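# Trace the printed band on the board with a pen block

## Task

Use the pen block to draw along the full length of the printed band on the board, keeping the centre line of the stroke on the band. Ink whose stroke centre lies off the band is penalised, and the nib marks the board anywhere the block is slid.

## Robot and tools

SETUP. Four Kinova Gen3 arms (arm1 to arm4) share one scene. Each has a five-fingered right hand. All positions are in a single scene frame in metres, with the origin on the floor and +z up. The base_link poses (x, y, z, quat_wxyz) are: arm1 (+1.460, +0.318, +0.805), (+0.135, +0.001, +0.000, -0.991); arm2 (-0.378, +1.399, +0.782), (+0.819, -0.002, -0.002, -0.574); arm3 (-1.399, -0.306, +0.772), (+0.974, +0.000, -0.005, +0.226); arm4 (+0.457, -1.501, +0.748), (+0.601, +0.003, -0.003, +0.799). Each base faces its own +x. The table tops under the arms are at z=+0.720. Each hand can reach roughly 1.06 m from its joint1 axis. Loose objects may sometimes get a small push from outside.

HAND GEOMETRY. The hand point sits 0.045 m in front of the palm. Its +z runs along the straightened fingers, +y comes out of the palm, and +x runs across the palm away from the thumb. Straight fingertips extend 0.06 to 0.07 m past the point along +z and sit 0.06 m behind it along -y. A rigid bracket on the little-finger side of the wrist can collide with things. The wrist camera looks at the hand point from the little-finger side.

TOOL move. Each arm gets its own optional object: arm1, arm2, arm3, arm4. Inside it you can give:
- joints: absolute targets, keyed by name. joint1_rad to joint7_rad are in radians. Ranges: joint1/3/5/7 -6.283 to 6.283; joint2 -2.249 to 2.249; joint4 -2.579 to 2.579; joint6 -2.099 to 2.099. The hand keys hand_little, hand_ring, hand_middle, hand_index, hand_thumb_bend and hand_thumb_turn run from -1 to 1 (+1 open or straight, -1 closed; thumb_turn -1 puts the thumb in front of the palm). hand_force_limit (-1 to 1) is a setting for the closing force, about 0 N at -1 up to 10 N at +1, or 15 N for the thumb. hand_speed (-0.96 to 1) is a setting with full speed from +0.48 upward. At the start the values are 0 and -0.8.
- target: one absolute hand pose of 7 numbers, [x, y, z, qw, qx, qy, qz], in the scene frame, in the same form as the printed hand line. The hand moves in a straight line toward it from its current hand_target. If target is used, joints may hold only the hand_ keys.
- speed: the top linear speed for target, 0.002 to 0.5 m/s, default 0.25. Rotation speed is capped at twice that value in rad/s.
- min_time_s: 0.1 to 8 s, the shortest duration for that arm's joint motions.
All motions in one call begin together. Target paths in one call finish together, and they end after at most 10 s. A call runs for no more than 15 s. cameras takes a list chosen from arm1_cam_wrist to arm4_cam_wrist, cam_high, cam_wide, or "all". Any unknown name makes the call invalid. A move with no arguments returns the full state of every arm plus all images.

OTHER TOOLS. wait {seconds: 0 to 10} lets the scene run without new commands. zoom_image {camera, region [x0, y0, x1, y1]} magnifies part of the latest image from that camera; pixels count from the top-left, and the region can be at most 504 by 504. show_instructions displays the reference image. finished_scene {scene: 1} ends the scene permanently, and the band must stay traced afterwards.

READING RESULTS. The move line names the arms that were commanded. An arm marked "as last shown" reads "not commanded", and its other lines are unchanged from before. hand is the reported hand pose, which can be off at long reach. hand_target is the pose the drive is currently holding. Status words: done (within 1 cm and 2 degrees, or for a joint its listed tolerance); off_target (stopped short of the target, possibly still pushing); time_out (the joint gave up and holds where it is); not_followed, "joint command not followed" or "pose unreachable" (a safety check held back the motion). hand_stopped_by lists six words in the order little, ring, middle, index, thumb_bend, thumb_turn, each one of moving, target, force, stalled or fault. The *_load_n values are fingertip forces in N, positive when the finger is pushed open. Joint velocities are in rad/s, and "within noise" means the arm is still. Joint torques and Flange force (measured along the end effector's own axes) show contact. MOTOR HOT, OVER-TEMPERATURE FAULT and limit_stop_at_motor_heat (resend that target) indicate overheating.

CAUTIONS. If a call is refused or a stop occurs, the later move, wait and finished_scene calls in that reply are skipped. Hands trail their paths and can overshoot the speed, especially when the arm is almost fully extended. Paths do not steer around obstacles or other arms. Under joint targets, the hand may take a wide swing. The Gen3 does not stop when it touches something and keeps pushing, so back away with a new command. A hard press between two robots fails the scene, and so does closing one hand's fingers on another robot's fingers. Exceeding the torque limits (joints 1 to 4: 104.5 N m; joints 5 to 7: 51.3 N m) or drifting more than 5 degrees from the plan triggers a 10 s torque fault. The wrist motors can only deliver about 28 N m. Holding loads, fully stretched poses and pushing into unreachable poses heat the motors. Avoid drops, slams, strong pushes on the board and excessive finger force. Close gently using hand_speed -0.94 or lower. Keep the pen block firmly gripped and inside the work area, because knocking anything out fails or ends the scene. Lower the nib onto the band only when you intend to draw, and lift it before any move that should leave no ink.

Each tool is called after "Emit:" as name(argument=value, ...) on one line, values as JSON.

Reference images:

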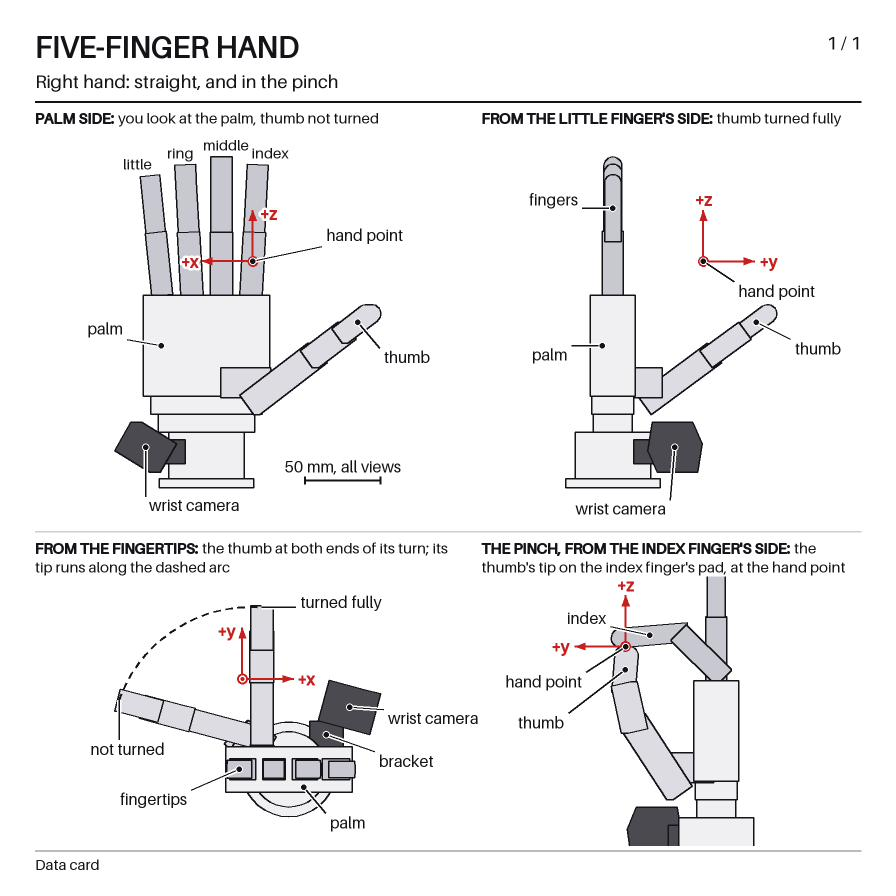

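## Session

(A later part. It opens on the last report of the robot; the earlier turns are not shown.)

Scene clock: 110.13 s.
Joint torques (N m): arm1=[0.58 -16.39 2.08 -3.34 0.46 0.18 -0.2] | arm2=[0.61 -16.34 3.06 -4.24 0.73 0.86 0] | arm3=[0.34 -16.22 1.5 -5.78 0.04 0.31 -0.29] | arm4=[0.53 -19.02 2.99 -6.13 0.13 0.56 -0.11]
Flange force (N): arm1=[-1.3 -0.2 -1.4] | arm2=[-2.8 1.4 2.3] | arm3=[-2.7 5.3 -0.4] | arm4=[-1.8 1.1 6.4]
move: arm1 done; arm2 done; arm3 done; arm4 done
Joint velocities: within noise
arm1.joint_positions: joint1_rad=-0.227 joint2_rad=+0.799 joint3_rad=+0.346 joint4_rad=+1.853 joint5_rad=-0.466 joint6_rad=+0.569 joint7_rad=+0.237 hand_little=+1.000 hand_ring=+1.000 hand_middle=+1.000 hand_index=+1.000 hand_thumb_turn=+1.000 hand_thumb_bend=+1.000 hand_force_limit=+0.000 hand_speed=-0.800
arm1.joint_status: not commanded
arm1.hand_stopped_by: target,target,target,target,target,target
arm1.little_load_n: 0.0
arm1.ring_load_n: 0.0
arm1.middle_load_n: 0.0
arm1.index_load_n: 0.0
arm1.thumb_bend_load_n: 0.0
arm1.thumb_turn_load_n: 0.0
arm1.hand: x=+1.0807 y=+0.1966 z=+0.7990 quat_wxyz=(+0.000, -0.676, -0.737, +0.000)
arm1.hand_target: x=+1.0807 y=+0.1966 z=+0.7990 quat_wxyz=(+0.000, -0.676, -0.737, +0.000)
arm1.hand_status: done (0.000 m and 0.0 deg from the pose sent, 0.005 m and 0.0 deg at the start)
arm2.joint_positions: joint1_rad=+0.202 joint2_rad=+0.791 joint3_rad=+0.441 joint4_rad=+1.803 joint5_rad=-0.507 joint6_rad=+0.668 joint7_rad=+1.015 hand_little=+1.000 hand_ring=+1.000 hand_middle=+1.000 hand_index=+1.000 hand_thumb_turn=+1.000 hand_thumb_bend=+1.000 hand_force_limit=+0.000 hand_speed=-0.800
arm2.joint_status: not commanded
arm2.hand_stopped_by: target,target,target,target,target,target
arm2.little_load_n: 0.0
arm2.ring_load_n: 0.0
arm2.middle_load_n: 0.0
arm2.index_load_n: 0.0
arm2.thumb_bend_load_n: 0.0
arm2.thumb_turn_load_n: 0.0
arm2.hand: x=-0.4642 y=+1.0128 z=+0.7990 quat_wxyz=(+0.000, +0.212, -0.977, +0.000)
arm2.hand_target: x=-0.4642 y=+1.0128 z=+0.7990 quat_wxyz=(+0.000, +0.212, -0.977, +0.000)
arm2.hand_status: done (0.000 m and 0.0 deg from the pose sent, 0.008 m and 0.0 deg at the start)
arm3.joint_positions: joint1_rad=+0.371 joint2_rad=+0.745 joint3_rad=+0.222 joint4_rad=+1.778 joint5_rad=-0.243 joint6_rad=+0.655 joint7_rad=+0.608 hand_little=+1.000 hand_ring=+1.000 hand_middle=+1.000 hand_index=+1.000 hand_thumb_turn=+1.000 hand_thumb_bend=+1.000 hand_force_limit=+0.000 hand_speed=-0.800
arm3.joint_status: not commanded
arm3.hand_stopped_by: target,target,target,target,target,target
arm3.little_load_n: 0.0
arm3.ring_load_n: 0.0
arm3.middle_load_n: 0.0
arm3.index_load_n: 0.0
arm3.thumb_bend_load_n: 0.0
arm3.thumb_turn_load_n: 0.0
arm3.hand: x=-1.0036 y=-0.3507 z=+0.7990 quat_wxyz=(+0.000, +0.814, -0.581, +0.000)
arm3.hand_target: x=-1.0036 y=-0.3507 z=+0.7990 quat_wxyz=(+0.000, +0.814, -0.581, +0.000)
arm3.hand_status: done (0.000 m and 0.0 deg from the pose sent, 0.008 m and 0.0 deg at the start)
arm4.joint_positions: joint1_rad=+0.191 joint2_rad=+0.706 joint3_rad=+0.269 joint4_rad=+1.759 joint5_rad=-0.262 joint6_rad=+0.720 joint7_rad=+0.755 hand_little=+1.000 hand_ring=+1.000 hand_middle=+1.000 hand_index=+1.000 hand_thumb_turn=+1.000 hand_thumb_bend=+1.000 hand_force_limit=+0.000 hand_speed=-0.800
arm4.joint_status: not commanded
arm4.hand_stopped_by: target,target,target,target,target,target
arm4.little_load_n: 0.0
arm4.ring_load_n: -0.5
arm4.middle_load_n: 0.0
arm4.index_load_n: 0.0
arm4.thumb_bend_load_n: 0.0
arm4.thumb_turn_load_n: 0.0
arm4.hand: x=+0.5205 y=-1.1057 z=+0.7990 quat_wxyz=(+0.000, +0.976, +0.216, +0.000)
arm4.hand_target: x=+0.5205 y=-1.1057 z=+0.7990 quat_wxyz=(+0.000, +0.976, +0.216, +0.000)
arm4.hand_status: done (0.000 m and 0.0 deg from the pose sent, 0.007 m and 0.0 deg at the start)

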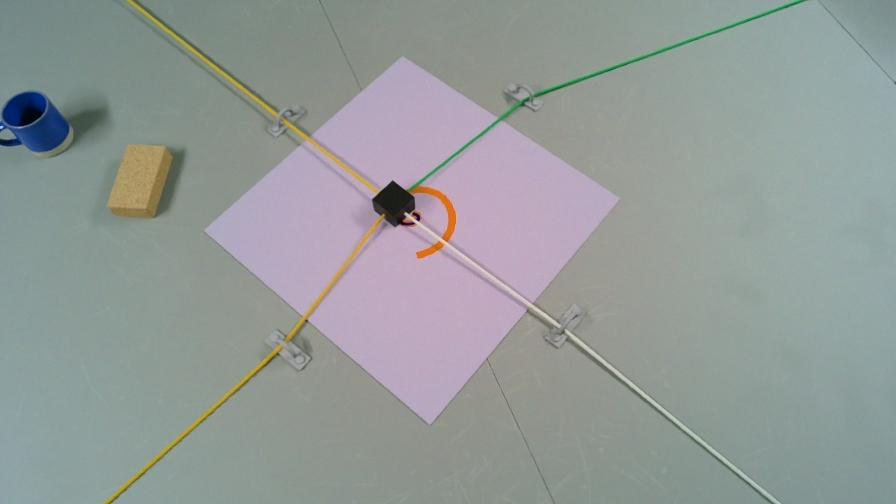

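Emit:
move(arm1={"target": [1.089, 0.1968, 0.799, 0, 0.6756, 0.7373, 0], "speed": 0.02}, arm2={"target": [-0.4664, 1.0174, 0.799, 0, -0.2122, 0.9772, 0], "speed": 0.02}, arm3={"target": [-0.9937, -0.3468, 0.799, 0, -0.8141, 0.5807, 0], "speed": 0.02}, arm4={"target": [0.5184, -1.1009, 0.799, 0, 0.9763, 0.2164, 0], "speed": 0.02}, cameras=["cam_high"])

Emit:
zoom_image(camera="cam_high", region=[370, 165, 460, 255])

Scene clock: 111.50 s.
Joint torques (N m): arm1=[0.57 -16.1 1.95 -3.03 0.49 0.34 -0.26] | arm2=[0.56 -16.21 2.96 -4.22 0.68 0.79 0.06] | arm3=[0.34 -16.53 1.52 -5.92 0.06 0.32 -0.24] | arm4=[0.49 -19.1 3.02 -6.11 0.1 0.55 -0.09]
Flange force (N): arm1=[-1.2 -0.5 -1.1] | arm2=[-2.7 1.2 2.0] | arm3=[-2.8 5.4 -0.4] | arm4=[-1.7 1.1 6.1]
move: arm1 done; arm2 done; arm3 done; arm4 done
Joint velocities: within noise
arm1.joint_positions: joint1_rad=-0.231 joint2_rad=+0.788 joint3_rad=+0.341 joint4_rad=+1.882 joint5_rad=-0.470 joint6_rad=+0.550 joint7_rad=+0.240 hand_little=+1.000 hand_ring=+1.000 hand_middle=+1.000 hand_index=+1.000 hand_thumb_turn=+1.000 hand_thumb_bend=+1.000 hand_force_limit=+0.000 hand_speed=-0.800
arm1.joint_status: not commanded
arm1.hand_stopped_by: target,target,target,target,target,target
arm1.little_load_n: 0.0
arm1.ring_load_n: 0.0
arm1.middle_load_n: 0.0
arm1.index_load_n: 0.0
arm1.thumb_bend_load_n: 0.0
arm1.thumb_turn_load_n: 0.0
arm1.hand: x=+1.0890 y=+0.1968 z=+0.7990 quat_wxyz=(+0.000, -0.676, -0.737, +0.000)
arm1.hand_target: x=+1.0890 y=+0.1968 z=+0.7990 quat_wxyz=(+0.000, -0.676, -0.737, +0.000)
arm1.hand_status: done (0.000 m and 0.0 deg from the pose sent, 0.008 m and 0.0 deg at the start)
arm2.joint_positions: joint1_rad=+0.208 joint2_rad=+0.785 joint3_rad=+0.439 joint4_rad=+1.818 joint5_rad=-0.508 joint6_rad=+0.659 joint7_rad=+1.024 hand_little=+1.000 hand_ring=+1.000 hand_middle=+1.000 hand_index=+1.000 hand_thumb_turn=+1.000 hand_thumb_bend=+1.000 hand_force_limit=+0.000 hand_speed=-0.800
arm2.joint_status: not commanded
arm2.hand_stopped_by: target,target,target,target,target,target
arm2.little_load_n: 0.0
arm2.ring_load_n: 0.0
arm2.middle_load_n: 0.0
arm2.index_load_n: 0.0
arm2.thumb_bend_load_n: 0.0
arm2.thumb_turn_load_n: 0.0
arm2.hand: x=-0.4664 y=+1.0174 z=+0.7990 quat_wxyz=(+0.000, +0.212, -0.977, +0.000)
arm2.hand_target: x=-0.4664 y=+1.0174 z=+0.7990 quat_wxyz=(+0.000, +0.212, -0.977, +0.000)
arm2.hand_status: done (0.000 m and 0.0 deg from the pose sent, 0.005 m and 0.0 deg at the start)
arm3.joint_positions: joint1_rad=+0.362 joint2_rad=+0.759 joint3_rad=+0.224 joint4_rad=+1.744 joint5_rad=-0.244 joint6_rad=+0.675 joint7_rad=+0.596 hand_little=+1.000 hand_ring=+1.000 hand_middle=+1.000 hand_index=+1.000 hand_thumb_turn=+1.000 hand_thumb_bend=+1.000 hand_force_limit=+0.000 hand_speed=-0.800
arm3.joint_status: not commanded
arm3.hand_stopped_by: target,target,target,target,target,target
arm3.little_load_n: 0.0
arm3.ring_load_n: 0.0
arm3.middle_load_n: 0.0
arm3.index_load_n: 0.0
arm3.thumb_bend_load_n: 0.0
arm3.thumb_turn_load_n: 0.0
arm3.hand: x=-0.9937 y=-0.3468 z=+0.7990 quat_wxyz=(+0.000, +0.814, -0.581, +0.000)
arm3.hand_target: x=-0.9937 y=-0.3468 z=+0.7990 quat_wxyz=(+0.000, +0.814, -0.581, +0.000)
arm3.hand_status: done (0.000 m and 0.0 deg from the pose sent, 0.011 m and 0.0 deg at the start)
arm4.joint_positions: joint1_rad=+0.186 joint2_rad=+0.713 joint3_rad=+0.270 joint4_rad=+1.743 joint5_rad=-0.263 joint6_rad=+0.729 joint7_rad=+0.748 hand_little=+1.000 hand_ring=+1.000 hand_middle=+1.000 hand_index=+1.000 hand_thumb_turn=+1.000 hand_thumb_bend=+1.000 hand_force_limit=+0.000 hand_speed=-0.800
arm4.joint_status: not commanded
arm4.hand_stopped_by: target,target,target,target,target,target
arm4.little_load_n: 0.0
arm4.ring_load_n: 0.0
arm4.middle_load_n: 0.0
arm4.index_load_n: 0.0
arm4.thumb_bend_load_n: 0.0
arm4.thumb_turn_load_n: 0.0
arm4.hand: x=+0.5184 y=-1.1009 z=+0.7990 quat_wxyz=(+0.000, +0.976, +0.216, +0.000)
arm4.hand_target: x=+0.5184 y=-1.1009 z=+0.7990 quat_wxyz=(+0.000, +0.976, +0.216, +0.000)
arm4.hand_status: done (0.000 m and 0.0 deg from the pose sent, 0.005 m and 0.0 deg at the start)

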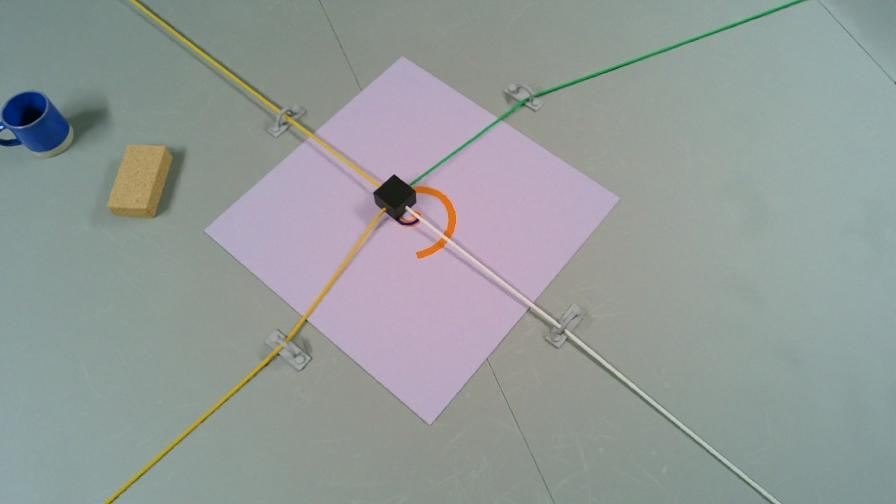

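Scaled by 5.600 from the camera's image (finer frame: 1280x720).

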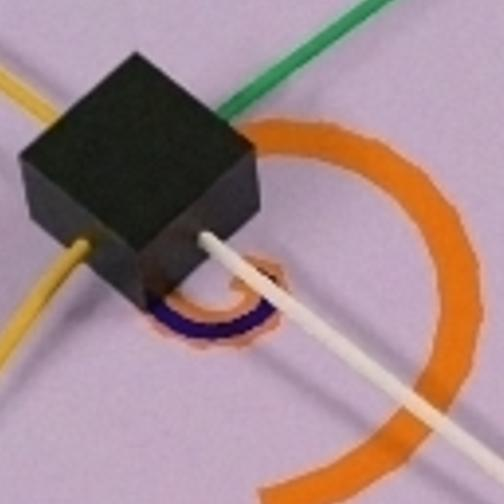

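Emit:
move(arm1={"target": [1.1006, 0.1971, 0.799, 0, 0.6756, 0.7373, 0], "speed": 0.02}, arm2={"target": [-0.4669, 1.0184, 0.799, 0, -0.2122, 0.9772, 0], "speed": 0.02}, arm3={"target": [-0.9831, -0.3426, 0.799, 0, -0.8141, 0.5807, 0], "speed": 0.02}, arm4={"target": [0.5175, -1.099, 0.799, 0, 0.9763, 0.2164, 0], "speed": 0.02}, cameras=["cam_high"])

Emit:
zoom_image(camera="cam_high", region=[370, 165, 460, 255])

Scene clock: 120.63 s.
Joint torques (N m): arm1=[0.45 -15.63 1.83 -2.8 0.52 0.34 -0.25] | arm2=[0.52 -16.29 2.89 -4.37 0.64 0.8 0.04] | arm3=[0.35 -16.89 1.55 -6.09 0.04 0.31 -0.27] | arm4=[0.59 -19.16 3.02 -6.07 0.14 0.57 -0.11]
Flange force (N): arm1=[-1.0 -0.6 -1.3] | arm2=[-2.8 1.6 2.2] | arm3=[-2.8 5.7 -0.3] | arm4=[-1.8 0.9 6.1]
move: arm1 done; arm2 done; arm3 done; arm4 done
Joint velocities: within noise
arm1.joint_positions: joint1_rad=-0.236 joint2_rad=+0.773 joint3_rad=+0.335 joint4_rad=+1.921 joint5_rad=-0.476 joint6_rad=+0.524 joint7_rad=+0.244 hand_little=+1.000 hand_ring=+1.000 hand_middle=+1.000 hand_index=+1.000 hand_thumb_turn=+1.000 hand_thumb_bend=+1.000 hand_force_limit=+0.000 hand_speed=-0.800
arm1.joint_status: not commanded
arm1.hand_stopped_by: target,target,target,target,target,target
arm1.little_load_n: 0.0
arm1.ring_load_n: 0.0
arm1.middle_load_n: 0.0
arm1.index_load_n: 0.0
arm1.thumb_bend_load_n: 0.0
arm1.thumb_turn_load_n: 0.0
arm1.hand: x=+1.1006 y=+0.1971 z=+0.7990 quat_wxyz=(+0.000, -0.676, -0.737, +0.000)
arm1.hand_target: x=+1.1006 y=+0.1971 z=+0.7990 quat_wxyz=(+0.000, -0.676, -0.737, +0.000)
arm1.hand_status: done (0.000 m and 0.0 deg from the pose sent, 0.012 m and 0.0 deg at the start)
arm2.joint_positions: joint1_rad=+0.209 joint2_rad=+0.784 joint3_rad=+0.438 joint4_rad=+1.821 joint5_rad=-0.508 joint6_rad=+0.657 joint7_rad=+1.026 hand_little=+1.000 hand_ring=+1.000 hand_middle=+1.000 hand_index=+1.000 hand_thumb_turn=+1.000 hand_thumb_bend=+1.000 hand_force_limit=+0.000 hand_speed=-0.800
arm2.joint_status: not commanded
arm2.hand_stopped_by: target,target,target,target,target,target
arm2.little_load_n: 0.0
arm2.ring_load_n: 0.0
arm2.middle_load_n: 0.0
arm2.index_load_n: 0.0
arm2.thumb_bend_load_n: 0.0
arm2.thumb_turn_load_n: 0.0
arm2.hand: x=-0.4669 y=+1.0184 z=+0.7990 quat_wxyz=(+0.000, +0.212, -0.977, +0.000)
arm2.hand_target: x=-0.4669 y=+1.0184 z=+0.7990 quat_wxyz=(+0.000, +0.212, -0.977, +0.000)
arm2.hand_status: done (0.000 m and 0.0 deg from the pose sent, 0.001 m and 0.0 deg at the start)
arm3.joint_positions: joint1_rad=+0.353 joint2_rad=+0.774 joint3_rad=+0.227 joint4_rad=+1.707 joint5_rad=-0.244 joint6_rad=+0.697 joint7_rad=+0.583 hand_little=+1.000 hand_ring=+1.000 hand_middle=+1.000 hand_index=+1.000 hand_thumb_turn=+1.000 hand_thumb_bend=+1.000 hand_force_limit=+0.000 hand_speed=-0.800
arm3.joint_status: not commanded
arm3.hand_stopped_by: target,target,target,target,target,target
arm3.little_load_n: 0.0
arm3.ring_load_n: 0.0
arm3.middle_load_n: 0.0
arm3.index_load_n: 0.0
arm3.thumb_bend_load_n: 0.0
arm3.thumb_turn_load_n: 0.0
arm3.hand: x=-0.9831 y=-0.3426 z=+0.7990 quat_wxyz=(+0.000, +0.814, -0.581, +0.000)
arm3.hand_target: x=-0.9831 y=-0.3426 z=+0.7990 quat_wxyz=(+0.000, +0.814, -0.581, +0.000)
arm3.hand_status: done (0.000 m and 0.0 deg from the pose sent, 0.011 m and 0.0 deg at the start)
arm4.joint_positions: joint1_rad=+0.185 joint2_rad=+0.716 joint3_rad=+0.271 joint4_rad=+1.737 joint5_rad=-0.263 joint6_rad=+0.733 joint7_rad=+0.746 hand_little=+1.000 hand_ring=+1.000 hand_middle=+1.000 hand_index=+1.000 hand_thumb_turn=+1.000 hand_thumb_bend=+1.000 hand_force_limit=+0.000 hand_speed=-0.800
arm4.joint_status: not commanded
arm4.hand_stopped_by: target,target,target,target,target,target
arm4.little_load_n: 0.0
arm4.ring_load_n: 0.0
arm4.middle_load_n: 0.0
arm4.index_load_n: 0.0
arm4.thumb_bend_load_n: 0.0
arm4.thumb_turn_load_n: 0.0
arm4.hand: x=+0.5175 y=-1.0990 z=+0.7990 quat_wxyz=(+0.000, +0.976, +0.216, +0.000)
arm4.hand_target: x=+0.5175 y=-1.0990 z=+0.7990 quat_wxyz=(+0.000, +0.976, +0.216, +0.000)
arm4.hand_status: done (0.000 m and 0.0 deg from the pose sent, 0.002 m and 0.0 deg at the start)

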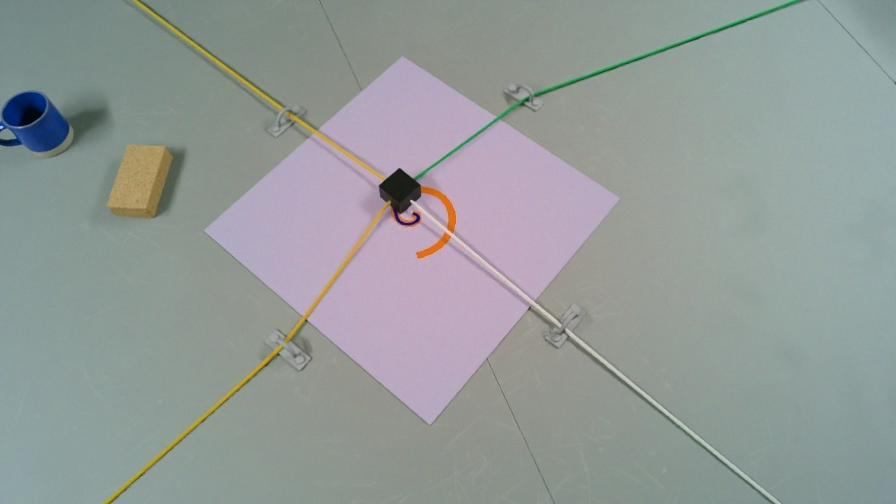

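Scaled by 5.600 from the camera's image (finer frame: 1280x720).

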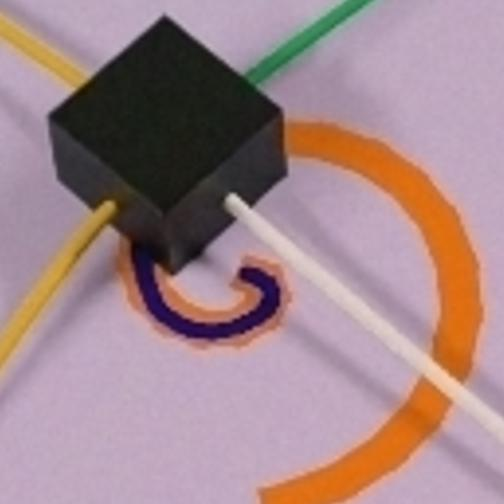

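Emit:
move(arm1={"target": [1.1134, 0.1974, 0.799, 0, 0.6756, 0.7373, 0], "speed": 0.02}, arm2={"target": [-0.4649, 1.0144, 0.799, 0, -0.2122, 0.9772, 0], "speed": 0.02}, arm3={"target": [-0.9723, -0.3383, 0.799, 0, -0.8141, 0.5807, 0], "speed": 0.02}, arm4={"target": [0.5188, -1.1019, 0.799, 0, 0.9763, 0.2164, 0], "speed": 0.02}, cameras=["cam_high"])

Emit:
zoom_image(camera="cam_high", region=[370, 165, 460, 255])

Scene clock: 122.40 s.
Joint torques (N m): arm1=[0.49 -15.32 1.81 -2.48 0.47 0.36 -0.25] | arm2=[0.36 -16.24 2.77 -4.65 0.46 0.61 0.04] | arm3=[0.32 -17.21 1.54 -6.18 0.06 0.32 -0.25] | arm4=[0.62 -19.29 3.11 -5.96 0.18 0.71 -0.11]
Flange force (N): arm1=[-1.2 -1.0 -1.1] | arm2=[-2.8 2.2 1.3] | arm3=[-2.7 5.7 -0.4] | arm4=[-1.6 0.5 6.9]
move: arm1 done; arm2 done; arm3 done; arm4 done
Joint velocities: within noise
arm1.joint_positions: joint1_rad=-0.241 joint2_rad=+0.758 joint3_rad=+0.326 joint4_rad=+1.964 joint5_rad=-0.482 joint6_rad=+0.494 joint7_rad=+0.248 hand_little=+1.000 hand_ring=+1.000 hand_middle=+1.000 hand_index=+1.000 hand_thumb_turn=+1.000 hand_thumb_bend=+1.000 hand_force_limit=+0.000 hand_speed=-0.800
arm1.joint_status: not commanded
arm1.hand_stopped_by: target,target,target,target,target,target
arm1.little_load_n: 0.5
arm1.ring_load_n: 0.0
arm1.middle_load_n: 0.0
arm1.index_load_n: 0.0
arm1.thumb_bend_load_n: 0.0
arm1.thumb_turn_load_n: 0.0
arm1.hand: x=+1.1134 y=+0.1974 z=+0.7990 quat_wxyz=(+0.000, -0.676, -0.737, +0.000)
arm1.hand_target: x=+1.1134 y=+0.1974 z=+0.7990 quat_wxyz=(+0.000, -0.676, -0.737, +0.000)
arm1.hand_status: done (0.000 m and 0.0 deg from the pose sent, 0.013 m and 0.0 deg at the start)
arm2.joint_positions: joint1_rad=+0.204 joint2_rad=+0.789 joint3_rad=+0.440 joint4_rad=+1.808 joint5_rad=-0.507 joint6_rad=+0.665 joint7_rad=+1.018 hand_little=+1.000 hand_ring=+1.000 hand_middle=+1.000 hand_index=+1.000 hand_thumb_turn=+1.000 hand_thumb_bend=+1.000 hand_force_limit=+0.000 hand_speed=-0.800
arm2.joint_status: not commanded
arm2.hand_stopped_by: target,target,target,target,target,target
arm2.little_load_n: 0.0
arm2.ring_load_n: 0.0
arm2.middle_load_n: 0.0
arm2.index_load_n: 0.0
arm2.thumb_bend_load_n: 0.0
arm2.thumb_turn_load_n: 0.0
arm2.hand: x=-0.4649 y=+1.0144 z=+0.7990 quat_wxyz=(+0.000, +0.212, -0.977, +0.000)
arm2.hand_target: x=-0.4649 y=+1.0144 z=+0.7990 quat_wxyz=(+0.000, +0.212, -0.977, +0.000)
arm2.hand_status: done (0.000 m and 0.0 deg from the pose sent, 0.004 m and 0.0 deg at the start)
arm3.joint_positions: joint1_rad=+0.344 joint2_rad=+0.791 joint3_rad=+0.229 joint4_rad=+1.668 joint5_rad=-0.244 joint6_rad=+0.720 joint7_rad=+0.570 hand_little=+1.000 hand_ring=+1.000 hand_middle=+1.000 hand_index=+1.000 hand_thumb_turn=+1.000 hand_thumb_bend=+1.000 hand_force_limit=+0.000 hand_speed=-0.800
arm3.joint_status: not commanded
arm3.hand_stopped_by: target,target,target,target,target,target
arm3.little_load_n: 0.0
arm3.ring_load_n: 0.0
arm3.middle_load_n: 0.0
arm3.index_load_n: 0.0
arm3.thumb_bend_load_n: 0.0
arm3.thumb_turn_load_n: 0.0
arm3.hand: x=-0.9723 y=-0.3383 z=+0.7990 quat_wxyz=(+0.000, +0.814, -0.581, +0.000)
arm3.hand_target: x=-0.9723 y=-0.3383 z=+0.7990 quat_wxyz=(+0.000, +0.814, -0.581, +0.000)
arm3.hand_status: done (0.000 m and 0.0 deg from the pose sent, 0.012 m and 0.0 deg at the start)
arm4.joint_positions: joint1_rad=+0.187 joint2_rad=+0.712 joint3_rad=+0.270 joint4_rad=+1.747 joint5_rad=-0.263 joint6_rad=+0.727 joint7_rad=+0.750 hand_little=+1.000 hand_ring=+1.000 hand_middle=+1.000 hand_index=+1.000 hand_thumb_turn=+1.000 hand_thumb_bend=+1.000 hand_force_limit=+0.000 hand_speed=-0.800
arm4.joint_status: not commanded
arm4.hand_stopped_by: target,target,target,target,target,target
arm4.little_load_n: 0.0
arm4.ring_load_n: 0.0
arm4.middle_load_n: 0.0
arm4.index_load_n: 0.0
arm4.thumb_bend_load_n: 0.0
arm4.thumb_turn_load_n: 0.0
arm4.hand: x=+0.5188 y=-1.1019 z=+0.7990 quat_wxyz=(+0.000, +0.976, +0.216, +0.000)
arm4.hand_target: x=+0.5188 y=-1.1019 z=+0.7990 quat_wxyz=(+0.000, +0.976, +0.216, +0.000)
arm4.hand_status: done (0.000 m and 0.0 deg from the pose sent, 0.003 m and 0.0 deg at the start)

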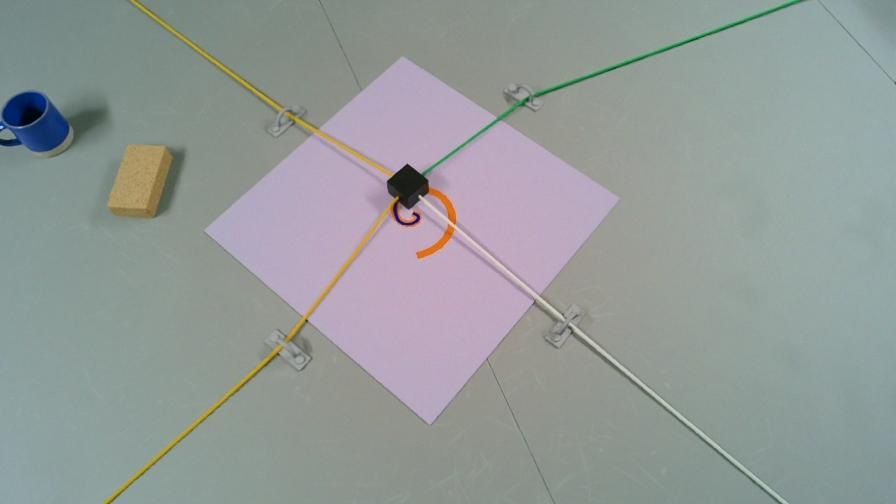

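Scaled by 5.600 from the camera's image (finer frame: 1280x720).

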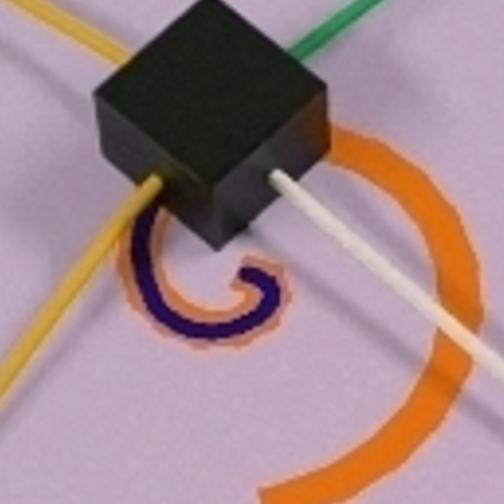

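Emit:
move(arm1={"target": [1.11939, 0.19753, 0.799, 0, 0.6756, 0.7373, 0], "speed": 0.02}, arm2={"target": [-0.46322, 1.01077, 0.799, 0, -0.2122, 0.9772, 0], "speed": 0.02}, arm3={"target": [-0.96726, -0.33628, 0.799, 0, -0.8141, 0.5807, 0], "speed": 0.02}, arm4={"target": [0.51981, -1.10413, 0.799, 0, 0.9763, 0.2164, 0], "speed": 0.02})

Emit:
move(arm1={"target": [1.12549, 0.19768, 0.799, 0, 0.6756, 0.7373, 0], "speed": 0.02}, arm2={"target": [-0.46111, 1.00635, 0.799, 0, -0.2122, 0.9772, 0], "speed": 0.02}, arm3={"target": [-0.96270, -0.33447, 0.799, 0, -0.8141, 0.5807, 0], "speed": 0.02}, arm4={"target": [0.52132, -1.10751, 0.799, 0, 0.9763, 0.2164, 0], "speed": 0.02}, cameras=["cam_high"])

Emit:
zoom_image(camera="cam_high", region=[370, 155, 460, 245])

Scene clock: 124.93 s.
Joint torques (N m): arm1=[0.45 -15.1 1.68 -2.44 0.47 0.36 -0.28] | arm2=[0.27 -16.52 2.65 -4.88 0.43 0.57 0] | arm3=[0.31 -17.37 1.63 -6.25 0.04 0.33 -0.26] | arm4=[0.53 -19.24 3.08 -6.08 0.15 0.6 -0.07]
Flange force (N): arm1=[-1.0 -0.9 -1.2] | arm2=[-2.8 2.7 1.5] | arm3=[-2.7 5.9 -0.3] | arm4=[-1.7 0.7 6.8]
move: arm1 done; arm2 done; arm3 done; arm4 done
Joint velocities: within noise
arm1.joint_positions: joint1_rad=-0.244 joint2_rad=+0.750 joint3_rad=+0.322 joint4_rad=+1.984 joint5_rad=-0.485 joint6_rad=+0.481 joint7_rad=+0.250 hand_little=+1.000 hand_ring=+1.000 hand_middle=+1.000 hand_index=+1.000 hand_thumb_turn=+1.000 hand_thumb_bend=+1.000 hand_force_limit=+0.000 hand_speed=-0.800
arm1.joint_status: not commanded
arm1.hand_stopped_by: target,target,target,target,target,target
arm1.little_load_n: 0.0
arm1.ring_load_n: 0.0
arm1.middle_load_n: 0.0
arm1.index_load_n: 0.0
arm1.thumb_bend_load_n: 0.0
arm1.thumb_turn_load_n: 0.0
arm1.hand: x=+1.1194 y=+0.1975 z=+0.7990 quat_wxyz=(+0.000, -0.676, -0.737, +0.000)
arm1.hand_target: x=+1.1194 y=+0.1975 z=+0.7990 quat_wxyz=(+0.000, -0.676, -0.737, +0.000)
arm1.hand_status: done (0.000 m and 0.0 deg from the pose sent, 0.006 m and 0.0 deg at the start)
arm2.joint_positions: joint1_rad=+0.199 joint2_rad=+0.794 joint3_rad=+0.442 joint4_rad=+1.797 joint5_rad=-0.507 joint6_rad=+0.672 joint7_rad=+1.011 hand_little=+1.000 hand_ring=+1.000 hand_middle=+1.000 hand_index=+1.000 hand_thumb_turn=+1.000 hand_thumb_bend=+1.000 hand_force_limit=+0.000 hand_speed=-0.800
arm2.joint_status: not commanded
arm2.hand_stopped_by: target,target,target,target,target,target
arm2.little_load_n: -0.5
arm2.ring_load_n: 0.0
arm2.middle_load_n: 0.0
arm2.index_load_n: 0.0
arm2.thumb_bend_load_n: 0.0
arm2.thumb_turn_load_n: -0.5
arm2.hand: x=-0.4632 y=+1.0108 z=+0.7990 quat_wxyz=(+0.000, +0.212, -0.977, +0.000)
arm2.hand_target: x=-0.4632 y=+1.0108 z=+0.7990 quat_wxyz=(+0.000, +0.212, -0.977, +0.000)
arm2.hand_status: done (0.000 m and 0.0 deg from the pose sent, 0.004 m and 0.0 deg at the start)
arm3.joint_positions: joint1_rad=+0.340 joint2_rad=+0.798 joint3_rad=+0.230 joint4_rad=+1.650 joint5_rad=-0.244 joint6_rad=+0.731 joint7_rad=+0.564 hand_little=+1.000 hand_ring=+1.000 hand_middle=+1.000 hand_index=+1.000 hand_thumb_turn=+1.000 hand_thumb_bend=+1.000 hand_force_limit=+0.000 hand_speed=-0.800
arm3.joint_status: not commanded
arm3.hand_stopped_by: target,target,target,target,target,target
arm3.little_load_n: 0.0
arm3.ring_load_n: 0.0
arm3.middle_load_n: 0.0
arm3.index_load_n: 0.0
arm3.thumb_bend_load_n: 0.0
arm3.thumb_turn_load_n: 0.0
arm3.hand: x=-0.9673 y=-0.3363 z=+0.7990 quat_wxyz=(+0.000, +0.814, -0.581, +0.000)
arm3.hand_target: x=-0.9673 y=-0.3363 z=+0.7990 quat_wxyz=(+0.000, +0.814, -0.581, +0.000)
arm3.hand_status: done (0.000 m and 0.0 deg from the pose sent, 0.005 m and 0.0 deg at the start)
arm4.joint_positions: joint1_rad=+0.189 joint2_rad=+0.709 joint3_rad=+0.270 joint4_rad=+1.754 joint5_rad=-0.263 joint6_rad=+0.723 joint7_rad=+0.753 hand_little=+1.000 hand_ring=+1.000 hand_middle=+1.000 hand_index=+1.000 hand_thumb_turn=+1.000 hand_thumb_bend=+1.000 hand_force_limit=+0.000 hand_speed=-0.800
arm4.joint_status: not commanded
arm4.hand_stopped_by: target,target,target,target,target,target
arm4.little_load_n: 0.0
arm4.ring_load_n: 0.0
arm4.middle_load_n: 0.0
arm4.index_load_n: 0.0
arm4.thumb_bend_load_n: 0.0
arm4.thumb_turn_load_n: 0.0
arm4.hand: x=+0.5198 y=-1.1041 z=+0.7990 quat_wxyz=(+0.000, +0.976, +0.216, +0.000)
arm4.hand_target: x=+0.5198 y=-1.1041 z=+0.7990 quat_wxyz=(+0.000, +0.976, +0.216, +0.000)
arm4.hand_status: done (0.000 m and 0.0 deg from the pose sent, 0.002 m and 0.0 deg at the start)
pictures: none

Scene clock: 125.90 s.
Joint torques (N m): arm1=[0.49 -14.88 1.67 -2.44 0.49 0.34 -0.26] | arm2=[0.21 -16.72 2.67 -4.98 0.37 0.55 0.01] | arm3=[0.3 -17.52 1.58 -6.28 0.04 0.35 -0.27] | arm4=[0.58 -19.18 3.1 -6.09 0.16 0.61 -0.09]
Flange force (N): arm1=[-1.1 -0.5 -1.3] | arm2=[-2.6 2.7 1.5] | arm3=[-2.6 5.9 -0.3] | arm4=[-1.8 0.8 7.0]
move: arm1 done; arm2 done; arm3 done; arm4 done
Joint velocities: within noise
arm1.joint_positions: joint1_rad=-0.246 joint2_rad=+0.743 joint3_rad=+0.318 joint4_rad=+2.005 joint5_rad=-0.489 joint6_rad=+0.467 joint7_rad=+0.252 hand_little=+1.000 hand_ring=+1.000 hand_middle=+1.000 hand_index=+1.000 hand_thumb_turn=+1.000 hand_thumb_bend=+1.000 hand_force_limit=+0.000 hand_speed=-0.800
arm1.joint_status: not commanded
arm1.hand_stopped_by: target,target,target,target,target,target
arm1.little_load_n: 0.0
arm1.ring_load_n: 0.0
arm1.middle_load_n: 0.5
arm1.index_load_n: 0.0
arm1.thumb_bend_load_n: 0.0
arm1.thumb_turn_load_n: 0.0
arm1.hand: x=+1.1255 y=+0.1977 z=+0.7990 quat_wxyz=(+0.000, -0.676, -0.737, +0.000)
arm1.hand_target: x=+1.1255 y=+0.1977 z=+0.7990 quat_wxyz=(+0.000, -0.676, -0.737, +0.000)
arm1.hand_status: done (0.000 m and 0.0 deg from the pose sent, 0.006 m and 0.0 deg at the start)
arm2.joint_positions: joint1_rad=+0.194 joint2_rad=+0.800 joint3_rad=+0.444 joint4_rad=+1.782 joint5_rad=-0.506 joint6_rad=+0.681 joint7_rad=+1.002 hand_little=+1.000 hand_ring=+1.000 hand_middle=+1.000 hand_index=+1.000 hand_thumb_turn=+1.000 hand_thumb_bend=+1.000 hand_force_limit=+0.000 hand_speed=-0.800
arm2.joint_status: not commanded
arm2.hand_stopped_by: target,target,target,target,target,target
arm2.little_load_n: 0.0
arm2.ring_load_n: 0.0
arm2.middle_load_n: 0.0
arm2.index_load_n: 0.0
arm2.thumb_bend_load_n: 0.0
arm2.thumb_turn_load_n: 0.0
arm2.hand: x=-0.4611 y=+1.0064 z=+0.7990 quat_wxyz=(+0.000, +0.212, -0.977, +0.000)
arm2.hand_target: x=-0.4611 y=+1.0064 z=+0.7990 quat_wxyz=(+0.000, +0.212, -0.977, +0.000)
arm2.hand_status: done (0.000 m and 0.0 deg from the pose sent, 0.005 m and 0.0 deg at the start)
arm3.joint_positions: joint1_rad=+0.337 joint2_rad=+0.805 joint3_rad=+0.231 joint4_rad=+1.633 joint5_rad=-0.245 joint6_rad=+0.741 joint7_rad=+0.559 hand_little=+1.000 hand_ring=+1.000 hand_middle=+1.000 hand_index=+1.000 hand_thumb_turn=+1.000 hand_thumb_bend=+1.000 hand_force_limit=+0.000 hand_speed=-0.800
arm3.joint_status: not commanded
arm3.hand_stopped_by: target,target,target,target,target,target
arm3.little_load_n: 0.0
arm3.ring_load_n: 0.0
arm3.middle_load_n: 0.0
arm3.index_load_n: 0.0
arm3.thumb_bend_load_n: 0.0
arm3.thumb_turn_load_n: 0.0
arm3.hand: x=-0.9627 y=-0.3345 z=+0.7990 quat_wxyz=(+0.000, +0.814, -0.581, +0.000)
arm3.hand_target: x=-0.9627 y=-0.3345 z=+0.7990 quat_wxyz=(+0.000, +0.814, -0.581, +0.000)
arm3.hand_status: done (0.000 m and 0.0 deg from the pose sent, 0.005 m and 0.0 deg at the start)
arm4.joint_positions: joint1_rad=+0.193 joint2_rad=+0.704 joint3_rad=+0.269 joint4_rad=+1.765 joint5_rad=-0.262 joint6_rad=+0.716 joint7_rad=+0.758 hand_little=+1.000 hand_ring=+1.000 hand_middle=+1.000 hand_index=+1.000 hand_thumb_turn=+1.000 hand_thumb_bend=+1.000 hand_force_limit=+0.000 hand_speed=-0.800
arm4.joint_status: not commanded
arm4.hand_stopped_by: target,target,target,target,target,target
arm4.little_load_n: 0.0
arm4.ring_load_n: 0.0
arm4.middle_load_n: 0.0
arm4.index_load_n: 0.0
arm4.thumb_bend_load_n: 0.0
arm4.thumb_turn_load_n: 0.0
arm4.hand: x=+0.5213 y=-1.1075 z=+0.7990 quat_wxyz=(+0.000, +0.976, +0.216, +0.000)
arm4.hand_target: x=+0.5213 y=-1.1075 z=+0.7990 quat_wxyz=(+0.000, +0.976, +0.216, +0.000)
arm4.hand_status: done (0.000 m and 0.0 deg from the pose sent, 0.004 m and 0.0 deg at the start)

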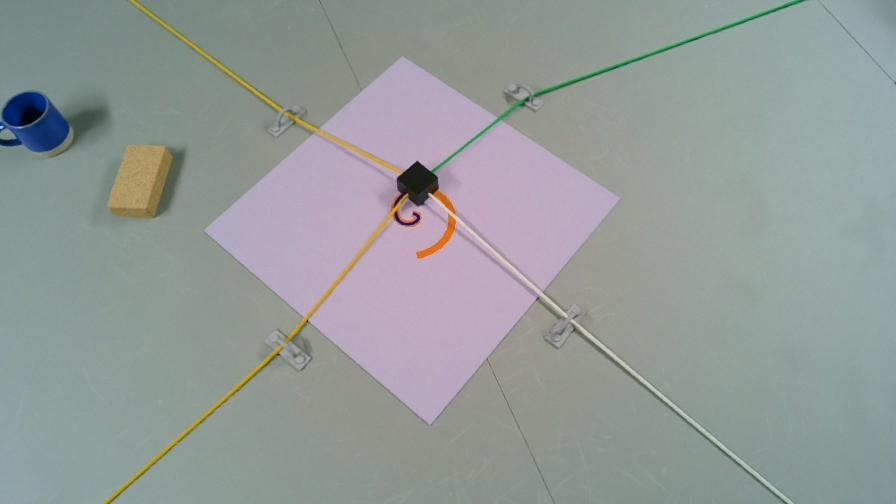

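Scaled by 5.600 from the camera's image (finer frame: 1280x720).

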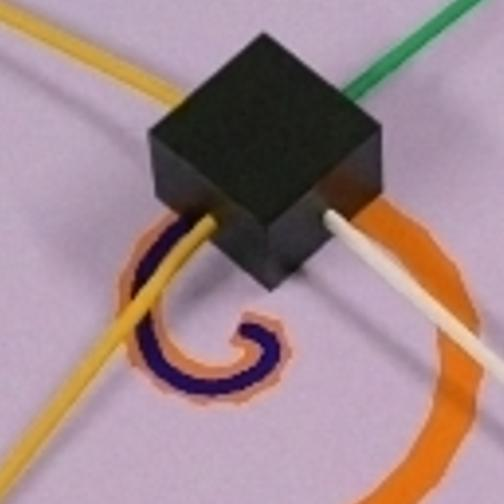

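Emit:
move(arm1={"target": [1.12949, 0.19778, 0.799, 0, 0.6756, 0.7373, 0], "speed": 0.02}, arm2={"target": [-0.45818, 1.00021, 0.799, 0, -0.2122, 0.9772, 0], "speed": 0.02}, arm3={"target": [-0.95954, -0.33321, 0.799, 0, -0.8141, 0.5807, 0], "speed": 0.02}, arm4={"target": [0.52340, -1.11217, 0.799, 0, 0.9763, 0.2164, 0], "speed": 0.02})

Emit:
move(arm1={"target": [1.13389, 0.19789, 0.799, 0, 0.6756, 0.7373, 0], "speed": 0.02}, arm2={"target": [-0.45526, 0.99408, 0.799, 0, -0.2122, 0.9772, 0], "speed": 0.02}, arm3={"target": [-0.95634, -0.33193, 0.799, 0, -0.8141, 0.5807, 0], "speed": 0.02}, arm4={"target": [0.52573, -1.11737, 0.799, 0, 0.9763, 0.2164, 0], "speed": 0.02}, cameras=["cam_high"])

Emit:
zoom_image(camera="cam_high", region=[380, 155, 470, 245])

Scene clock: 128.10 s.
Joint torques (N m): arm1=[0.54 -14.85 1.72 -2.58 0.47 0.26 -0.23] | arm2=[0.19 -16.97 2.7 -5.08 0.34 0.51 0.02] | arm3=[0.33 -17.63 1.61 -6.31 0.04 0.31 -0.25] | arm4=[0.58 -18.99 3.05 -6 0.14 0.62 -0.11]
Flange force (N): arm1=[-1.3 -0.1 -1.3] | arm2=[-2.6 2.7 1.5] | arm3=[-2.6 5.8 -0.4] | arm4=[-1.7 0.8 7.0]
move: arm1 done; arm2 done; arm3 done; arm4 done
Joint velocities: within noise
arm1.joint_positions: joint1_rad=-0.247 joint2_rad=+0.738 joint3_rad=+0.315 joint4_rad=+2.018 joint5_rad=-0.491 joint6_rad=+0.457 joint7_rad=+0.253 hand_little=+1.000 hand_ring=+1.000 hand_middle=+1.000 hand_index=+1.000 hand_thumb_turn=+1.000 hand_thumb_bend=+1.000 hand_force_limit=+0.000 hand_speed=-0.800
arm1.joint_status: not commanded
arm1.hand_stopped_by: target,target,target,target,target,target
arm1.little_load_n: 0.0
arm1.ring_load_n: 0.0
arm1.middle_load_n: 0.0
arm1.index_load_n: 0.0
arm1.thumb_bend_load_n: 0.0
arm1.thumb_turn_load_n: 0.0
arm1.hand: x=+1.1295 y=+0.1978 z=+0.7990 quat_wxyz=(+0.000, -0.676, -0.737, +0.000)
arm1.hand_target: x=+1.1295 y=+0.1978 z=+0.7990 quat_wxyz=(+0.000, -0.676, -0.737, +0.000)
arm1.hand_status: done (0.000 m and 0.0 deg from the pose sent, 0.004 m and 0.0 deg at the start)
arm2.joint_positions: joint1_rad=+0.187 joint2_rad=+0.808 joint3_rad=+0.446 joint4_rad=+1.762 joint5_rad=-0.506 joint6_rad=+0.693 joint7_rad=+0.990 hand_little=+1.000 hand_ring=+1.000 hand_middle=+1.000 hand_index=+1.000 hand_thumb_turn=+1.000 hand_thumb_bend=+1.000 hand_force_limit=+0.000 hand_speed=-0.800
arm2.joint_status: not commanded
arm2.hand_stopped_by: target,target,target,target,target,target
arm2.little_load_n: 0.0
arm2.ring_load_n: 0.0
arm2.middle_load_n: 0.0
arm2.index_load_n: 0.0
arm2.thumb_bend_load_n: 0.0
arm2.thumb_turn_load_n: 0.0
arm2.hand: x=-0.4582 y=+1.0002 z=+0.7990 quat_wxyz=(+0.000, +0.212, -0.977, +0.000)
arm2.hand_target: x=-0.4582 y=+1.0002 z=+0.7990 quat_wxyz=(+0.000, +0.212, -0.977, +0.000)
arm2.hand_status: done (0.000 m and 0.0 deg from the pose sent, 0.007 m and 0.0 deg at the start)
arm3.joint_positions: joint1_rad=+0.335 joint2_rad=+0.810 joint3_rad=+0.232 joint4_rad=+1.621 joint5_rad=-0.245 joint6_rad=+0.748 joint7_rad=+0.555 hand_little=+1.000 hand_ring=+1.000 hand_middle=+1.000 hand_index=+1.000 hand_thumb_turn=+1.000 hand_thumb_bend=+1.000 hand_force_limit=+0.000 hand_speed=-0.800
arm3.joint_status: not commanded
arm3.hand_stopped_by: target,target,target,target,target,target
arm3.little_load_n: 0.0
arm3.ring_load_n: 0.0
arm3.middle_load_n: 0.0
arm3.index_load_n: 0.0
arm3.thumb_bend_load_n: 0.0
arm3.thumb_turn_load_n: 0.0
arm3.hand: x=-0.9595 y=-0.3332 z=+0.7990 quat_wxyz=(+0.000, +0.814, -0.581, +0.000)
arm3.hand_target: x=-0.9595 y=-0.3332 z=+0.7990 quat_wxyz=(+0.000, +0.814, -0.581, +0.000)
arm3.hand_status: done (0.000 m and 0.0 deg from the pose sent, 0.003 m and 0.0 deg at the start)
arm4.joint_positions: joint1_rad=+0.198 joint2_rad=+0.697 joint3_rad=+0.269 joint4_rad=+1.781 joint5_rad=-0.262 joint6_rad=+0.707 joint7_rad=+0.764 hand_little=+1.000 hand_ring=+1.000 hand_middle=+1.000 hand_index=+1.000 hand_thumb_turn=+1.000 hand_thumb_bend=+1.000 hand_force_limit=+0.000 hand_speed=-0.800
arm4.joint_status: not commanded
arm4.hand_stopped_by: target,target,target,target,target,target
arm4.little_load_n: 0.0
arm4.ring_load_n: 0.0
arm4.middle_load_n: 0.0
arm4.index_load_n: 0.0
arm4.thumb_bend_load_n: 0.0
arm4.thumb_turn_load_n: 0.0
arm4.hand: x=+0.5234 y=-1.1122 z=+0.7990 quat_wxyz=(+0.000, +0.976, +0.216, +0.000)
arm4.hand_target: x=+0.5234 y=-1.1122 z=+0.7990 quat_wxyz=(+0.000, +0.976, +0.216, +0.000)
arm4.hand_status: done (0.000 m and 0.0 deg from the pose sent, 0.005 m and 0.0 deg at the start)
pictures: none

Scene clock: 129.07 s.
Joint torques (N m): arm1=[0.57 -14.74 1.66 -2.41 0.46 0.25 -0.26] | arm2=[0.15 -17.17 2.73 -5.21 0.35 0.51 0] | arm3=[0.31 -17.75 1.64 -6.39 0.05 0.3 -0.23] | arm4=[0.57 -18.86 3.01 -5.88 0.17 0.67 -0.11]
Flange force (N): arm1=[-1.4 -0.5 -1.4] | arm2=[-2.6 3.0 1.6] | arm3=[-2.7 5.9 -0.4] | arm4=[-1.6 0.6 7.2]
move: arm1 done; arm2 done; arm3 done; arm4 done
Joint velocities: within noise
arm1.joint_positions: joint1_rad=-0.249 joint2_rad=+0.733 joint3_rad=+0.312 joint4_rad=+2.032 joint5_rad=-0.494 joint6_rad=+0.447 joint7_rad=+0.255 hand_little=+1.000 hand_ring=+1.000 hand_middle=+1.000 hand_index=+1.000 hand_thumb_turn=+1.000 hand_thumb_bend=+1.000 hand_force_limit=+0.000 hand_speed=-0.800
arm1.joint_status: not commanded
arm1.hand_stopped_by: target,target,target,target,target,target
arm1.little_load_n: 0.0
arm1.ring_load_n: 0.0
arm1.middle_load_n: 0.0
arm1.index_load_n: 0.0
arm1.thumb_bend_load_n: 0.0
arm1.thumb_turn_load_n: 0.0
arm1.hand: x=+1.1339 y=+0.1979 z=+0.7990 quat_wxyz=(+0.000, -0.676, -0.737, +0.000)
arm1.hand_target: x=+1.1339 y=+0.1979 z=+0.7990 quat_wxyz=(+0.000, -0.676, -0.737, +0.000)
arm1.hand_status: done (0.000 m and 0.0 deg from the pose sent, 0.004 m and 0.0 deg at the start)
arm2.joint_positions: joint1_rad=+0.180 joint2_rad=+0.817 joint3_rad=+0.449 joint4_rad=+1.742 joint5_rad=-0.505 joint6_rad=+0.706 joint7_rad=+0.978 hand_little=+1.000 hand_ring=+1.000 hand_middle=+1.000 hand_index=+1.000 hand_thumb_turn=+1.000 hand_thumb_bend=+1.000 hand_force_limit=+0.000 hand_speed=-0.800
arm2.joint_status: not commanded
arm2.hand_stopped_by: target,target,target,target,target,target
arm2.little_load_n: 0.0
arm2.ring_load_n: 0.0
arm2.middle_load_n: 0.0
arm2.index_load_n: 0.5
arm2.thumb_bend_load_n: 0.0
arm2.thumb_turn_load_n: 0.0
arm2.hand: x=-0.4553 y=+0.9941 z=+0.7990 quat_wxyz=(+0.000, +0.212, -0.977, +0.000)
arm2.hand_target: x=-0.4553 y=+0.9941 z=+0.7990 quat_wxyz=(+0.000, +0.212, -0.977, +0.000)
arm2.hand_status: done (0.000 m and 0.0 deg from the pose sent, 0.007 m and 0.0 deg at the start)
arm3.joint_positions: joint1_rad=+0.332 joint2_rad=+0.815 joint3_rad=+0.233 joint4_rad=+1.609 joint5_rad=-0.245 joint6_rad=+0.755 joint7_rad=+0.552 hand_little=+1.000 hand_ring=+1.000 hand_middle=+1.000 hand_index=+1.000 hand_thumb_turn=+1.000 hand_thumb_bend=+1.000 hand_force_limit=+0.000 hand_speed=-0.800
arm3.joint_status: not commanded
arm3.hand_stopped_by: target,target,target,target,target,target
arm3.little_load_n: 0.0
arm3.ring_load_n: 0.0
arm3.middle_load_n: 0.0
arm3.index_load_n: 0.0
arm3.thumb_bend_load_n: 0.0
arm3.thumb_turn_load_n: 0.0
arm3.hand: x=-0.9563 y=-0.3319 z=+0.7990 quat_wxyz=(+0.000, +0.814, -0.581, +0.000)
arm3.hand_target: x=-0.9563 y=-0.3319 z=+0.7990 quat_wxyz=(+0.000, +0.814, -0.581, +0.000)
arm3.hand_status: done (0.000 m and 0.0 deg from the pose sent, 0.003 m and 0.0 deg at the start)
arm4.joint_positions: joint1_rad=+0.203 joint2_rad=+0.689 joint3_rad=+0.268 joint4_rad=+1.798 joint5_rad=-0.262 joint6_rad=+0.698 joint7_rad=+0.772 hand_little=+1.000 hand_ring=+1.000 hand_middle=+1.000 hand_index=+1.000 hand_thumb_turn=+1.000 hand_thumb_bend=+1.000 hand_force_limit=+0.000 hand_speed=-0.800
arm4.joint_status: not commanded
arm4.hand_stopped_by: target,target,target,target,target,target
arm4.little_load_n: 0.0
arm4.ring_load_n: 0.0
arm4.middle_load_n: 0.0
arm4.index_load_n: 0.0
arm4.thumb_bend_load_n: 0.0
arm4.thumb_turn_load_n: 0.0
arm4.hand: x=+0.5257 y=-1.1174 z=+0.7990 quat_wxyz=(+0.000, +0.976, +0.216, +0.000)
arm4.hand_target: x=+0.5257 y=-1.1174 z=+0.7990 quat_wxyz=(+0.000, +0.976, +0.216, +0.000)
arm4.hand_status: done (0.000 m and 0.0 deg from the pose sent, 0.006 m and 0.0 deg at the start)

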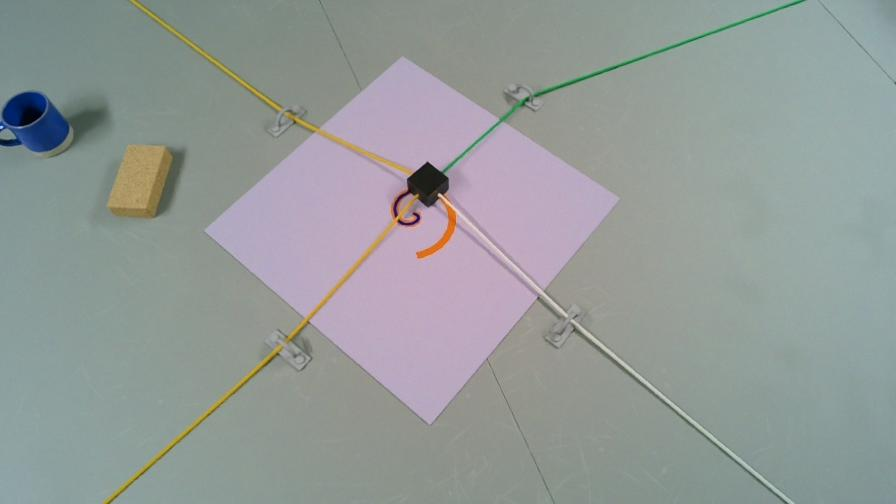

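Scaled by 5.600 from the camera's image (finer frame: 1280x720).

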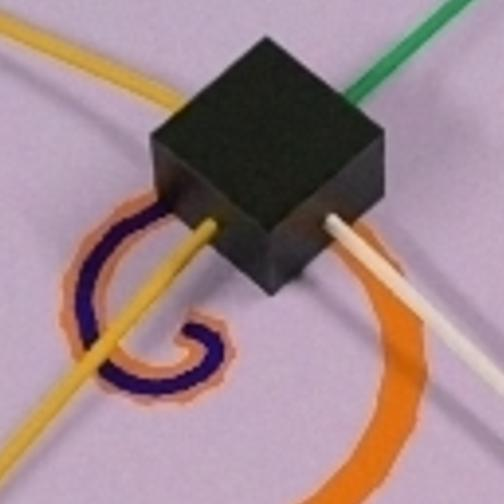

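Emit:
zoom_image(camera="cam_high", region=[405, 180, 465, 264])

Scaled by 6.000 from the camera's image (finer frame: 1280x720).

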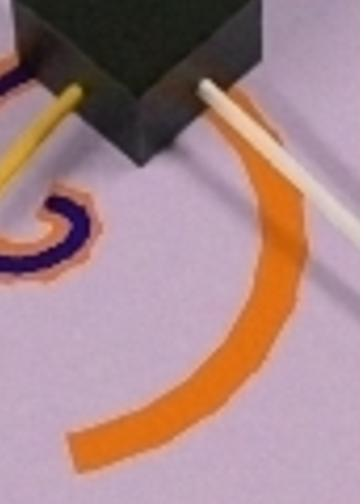

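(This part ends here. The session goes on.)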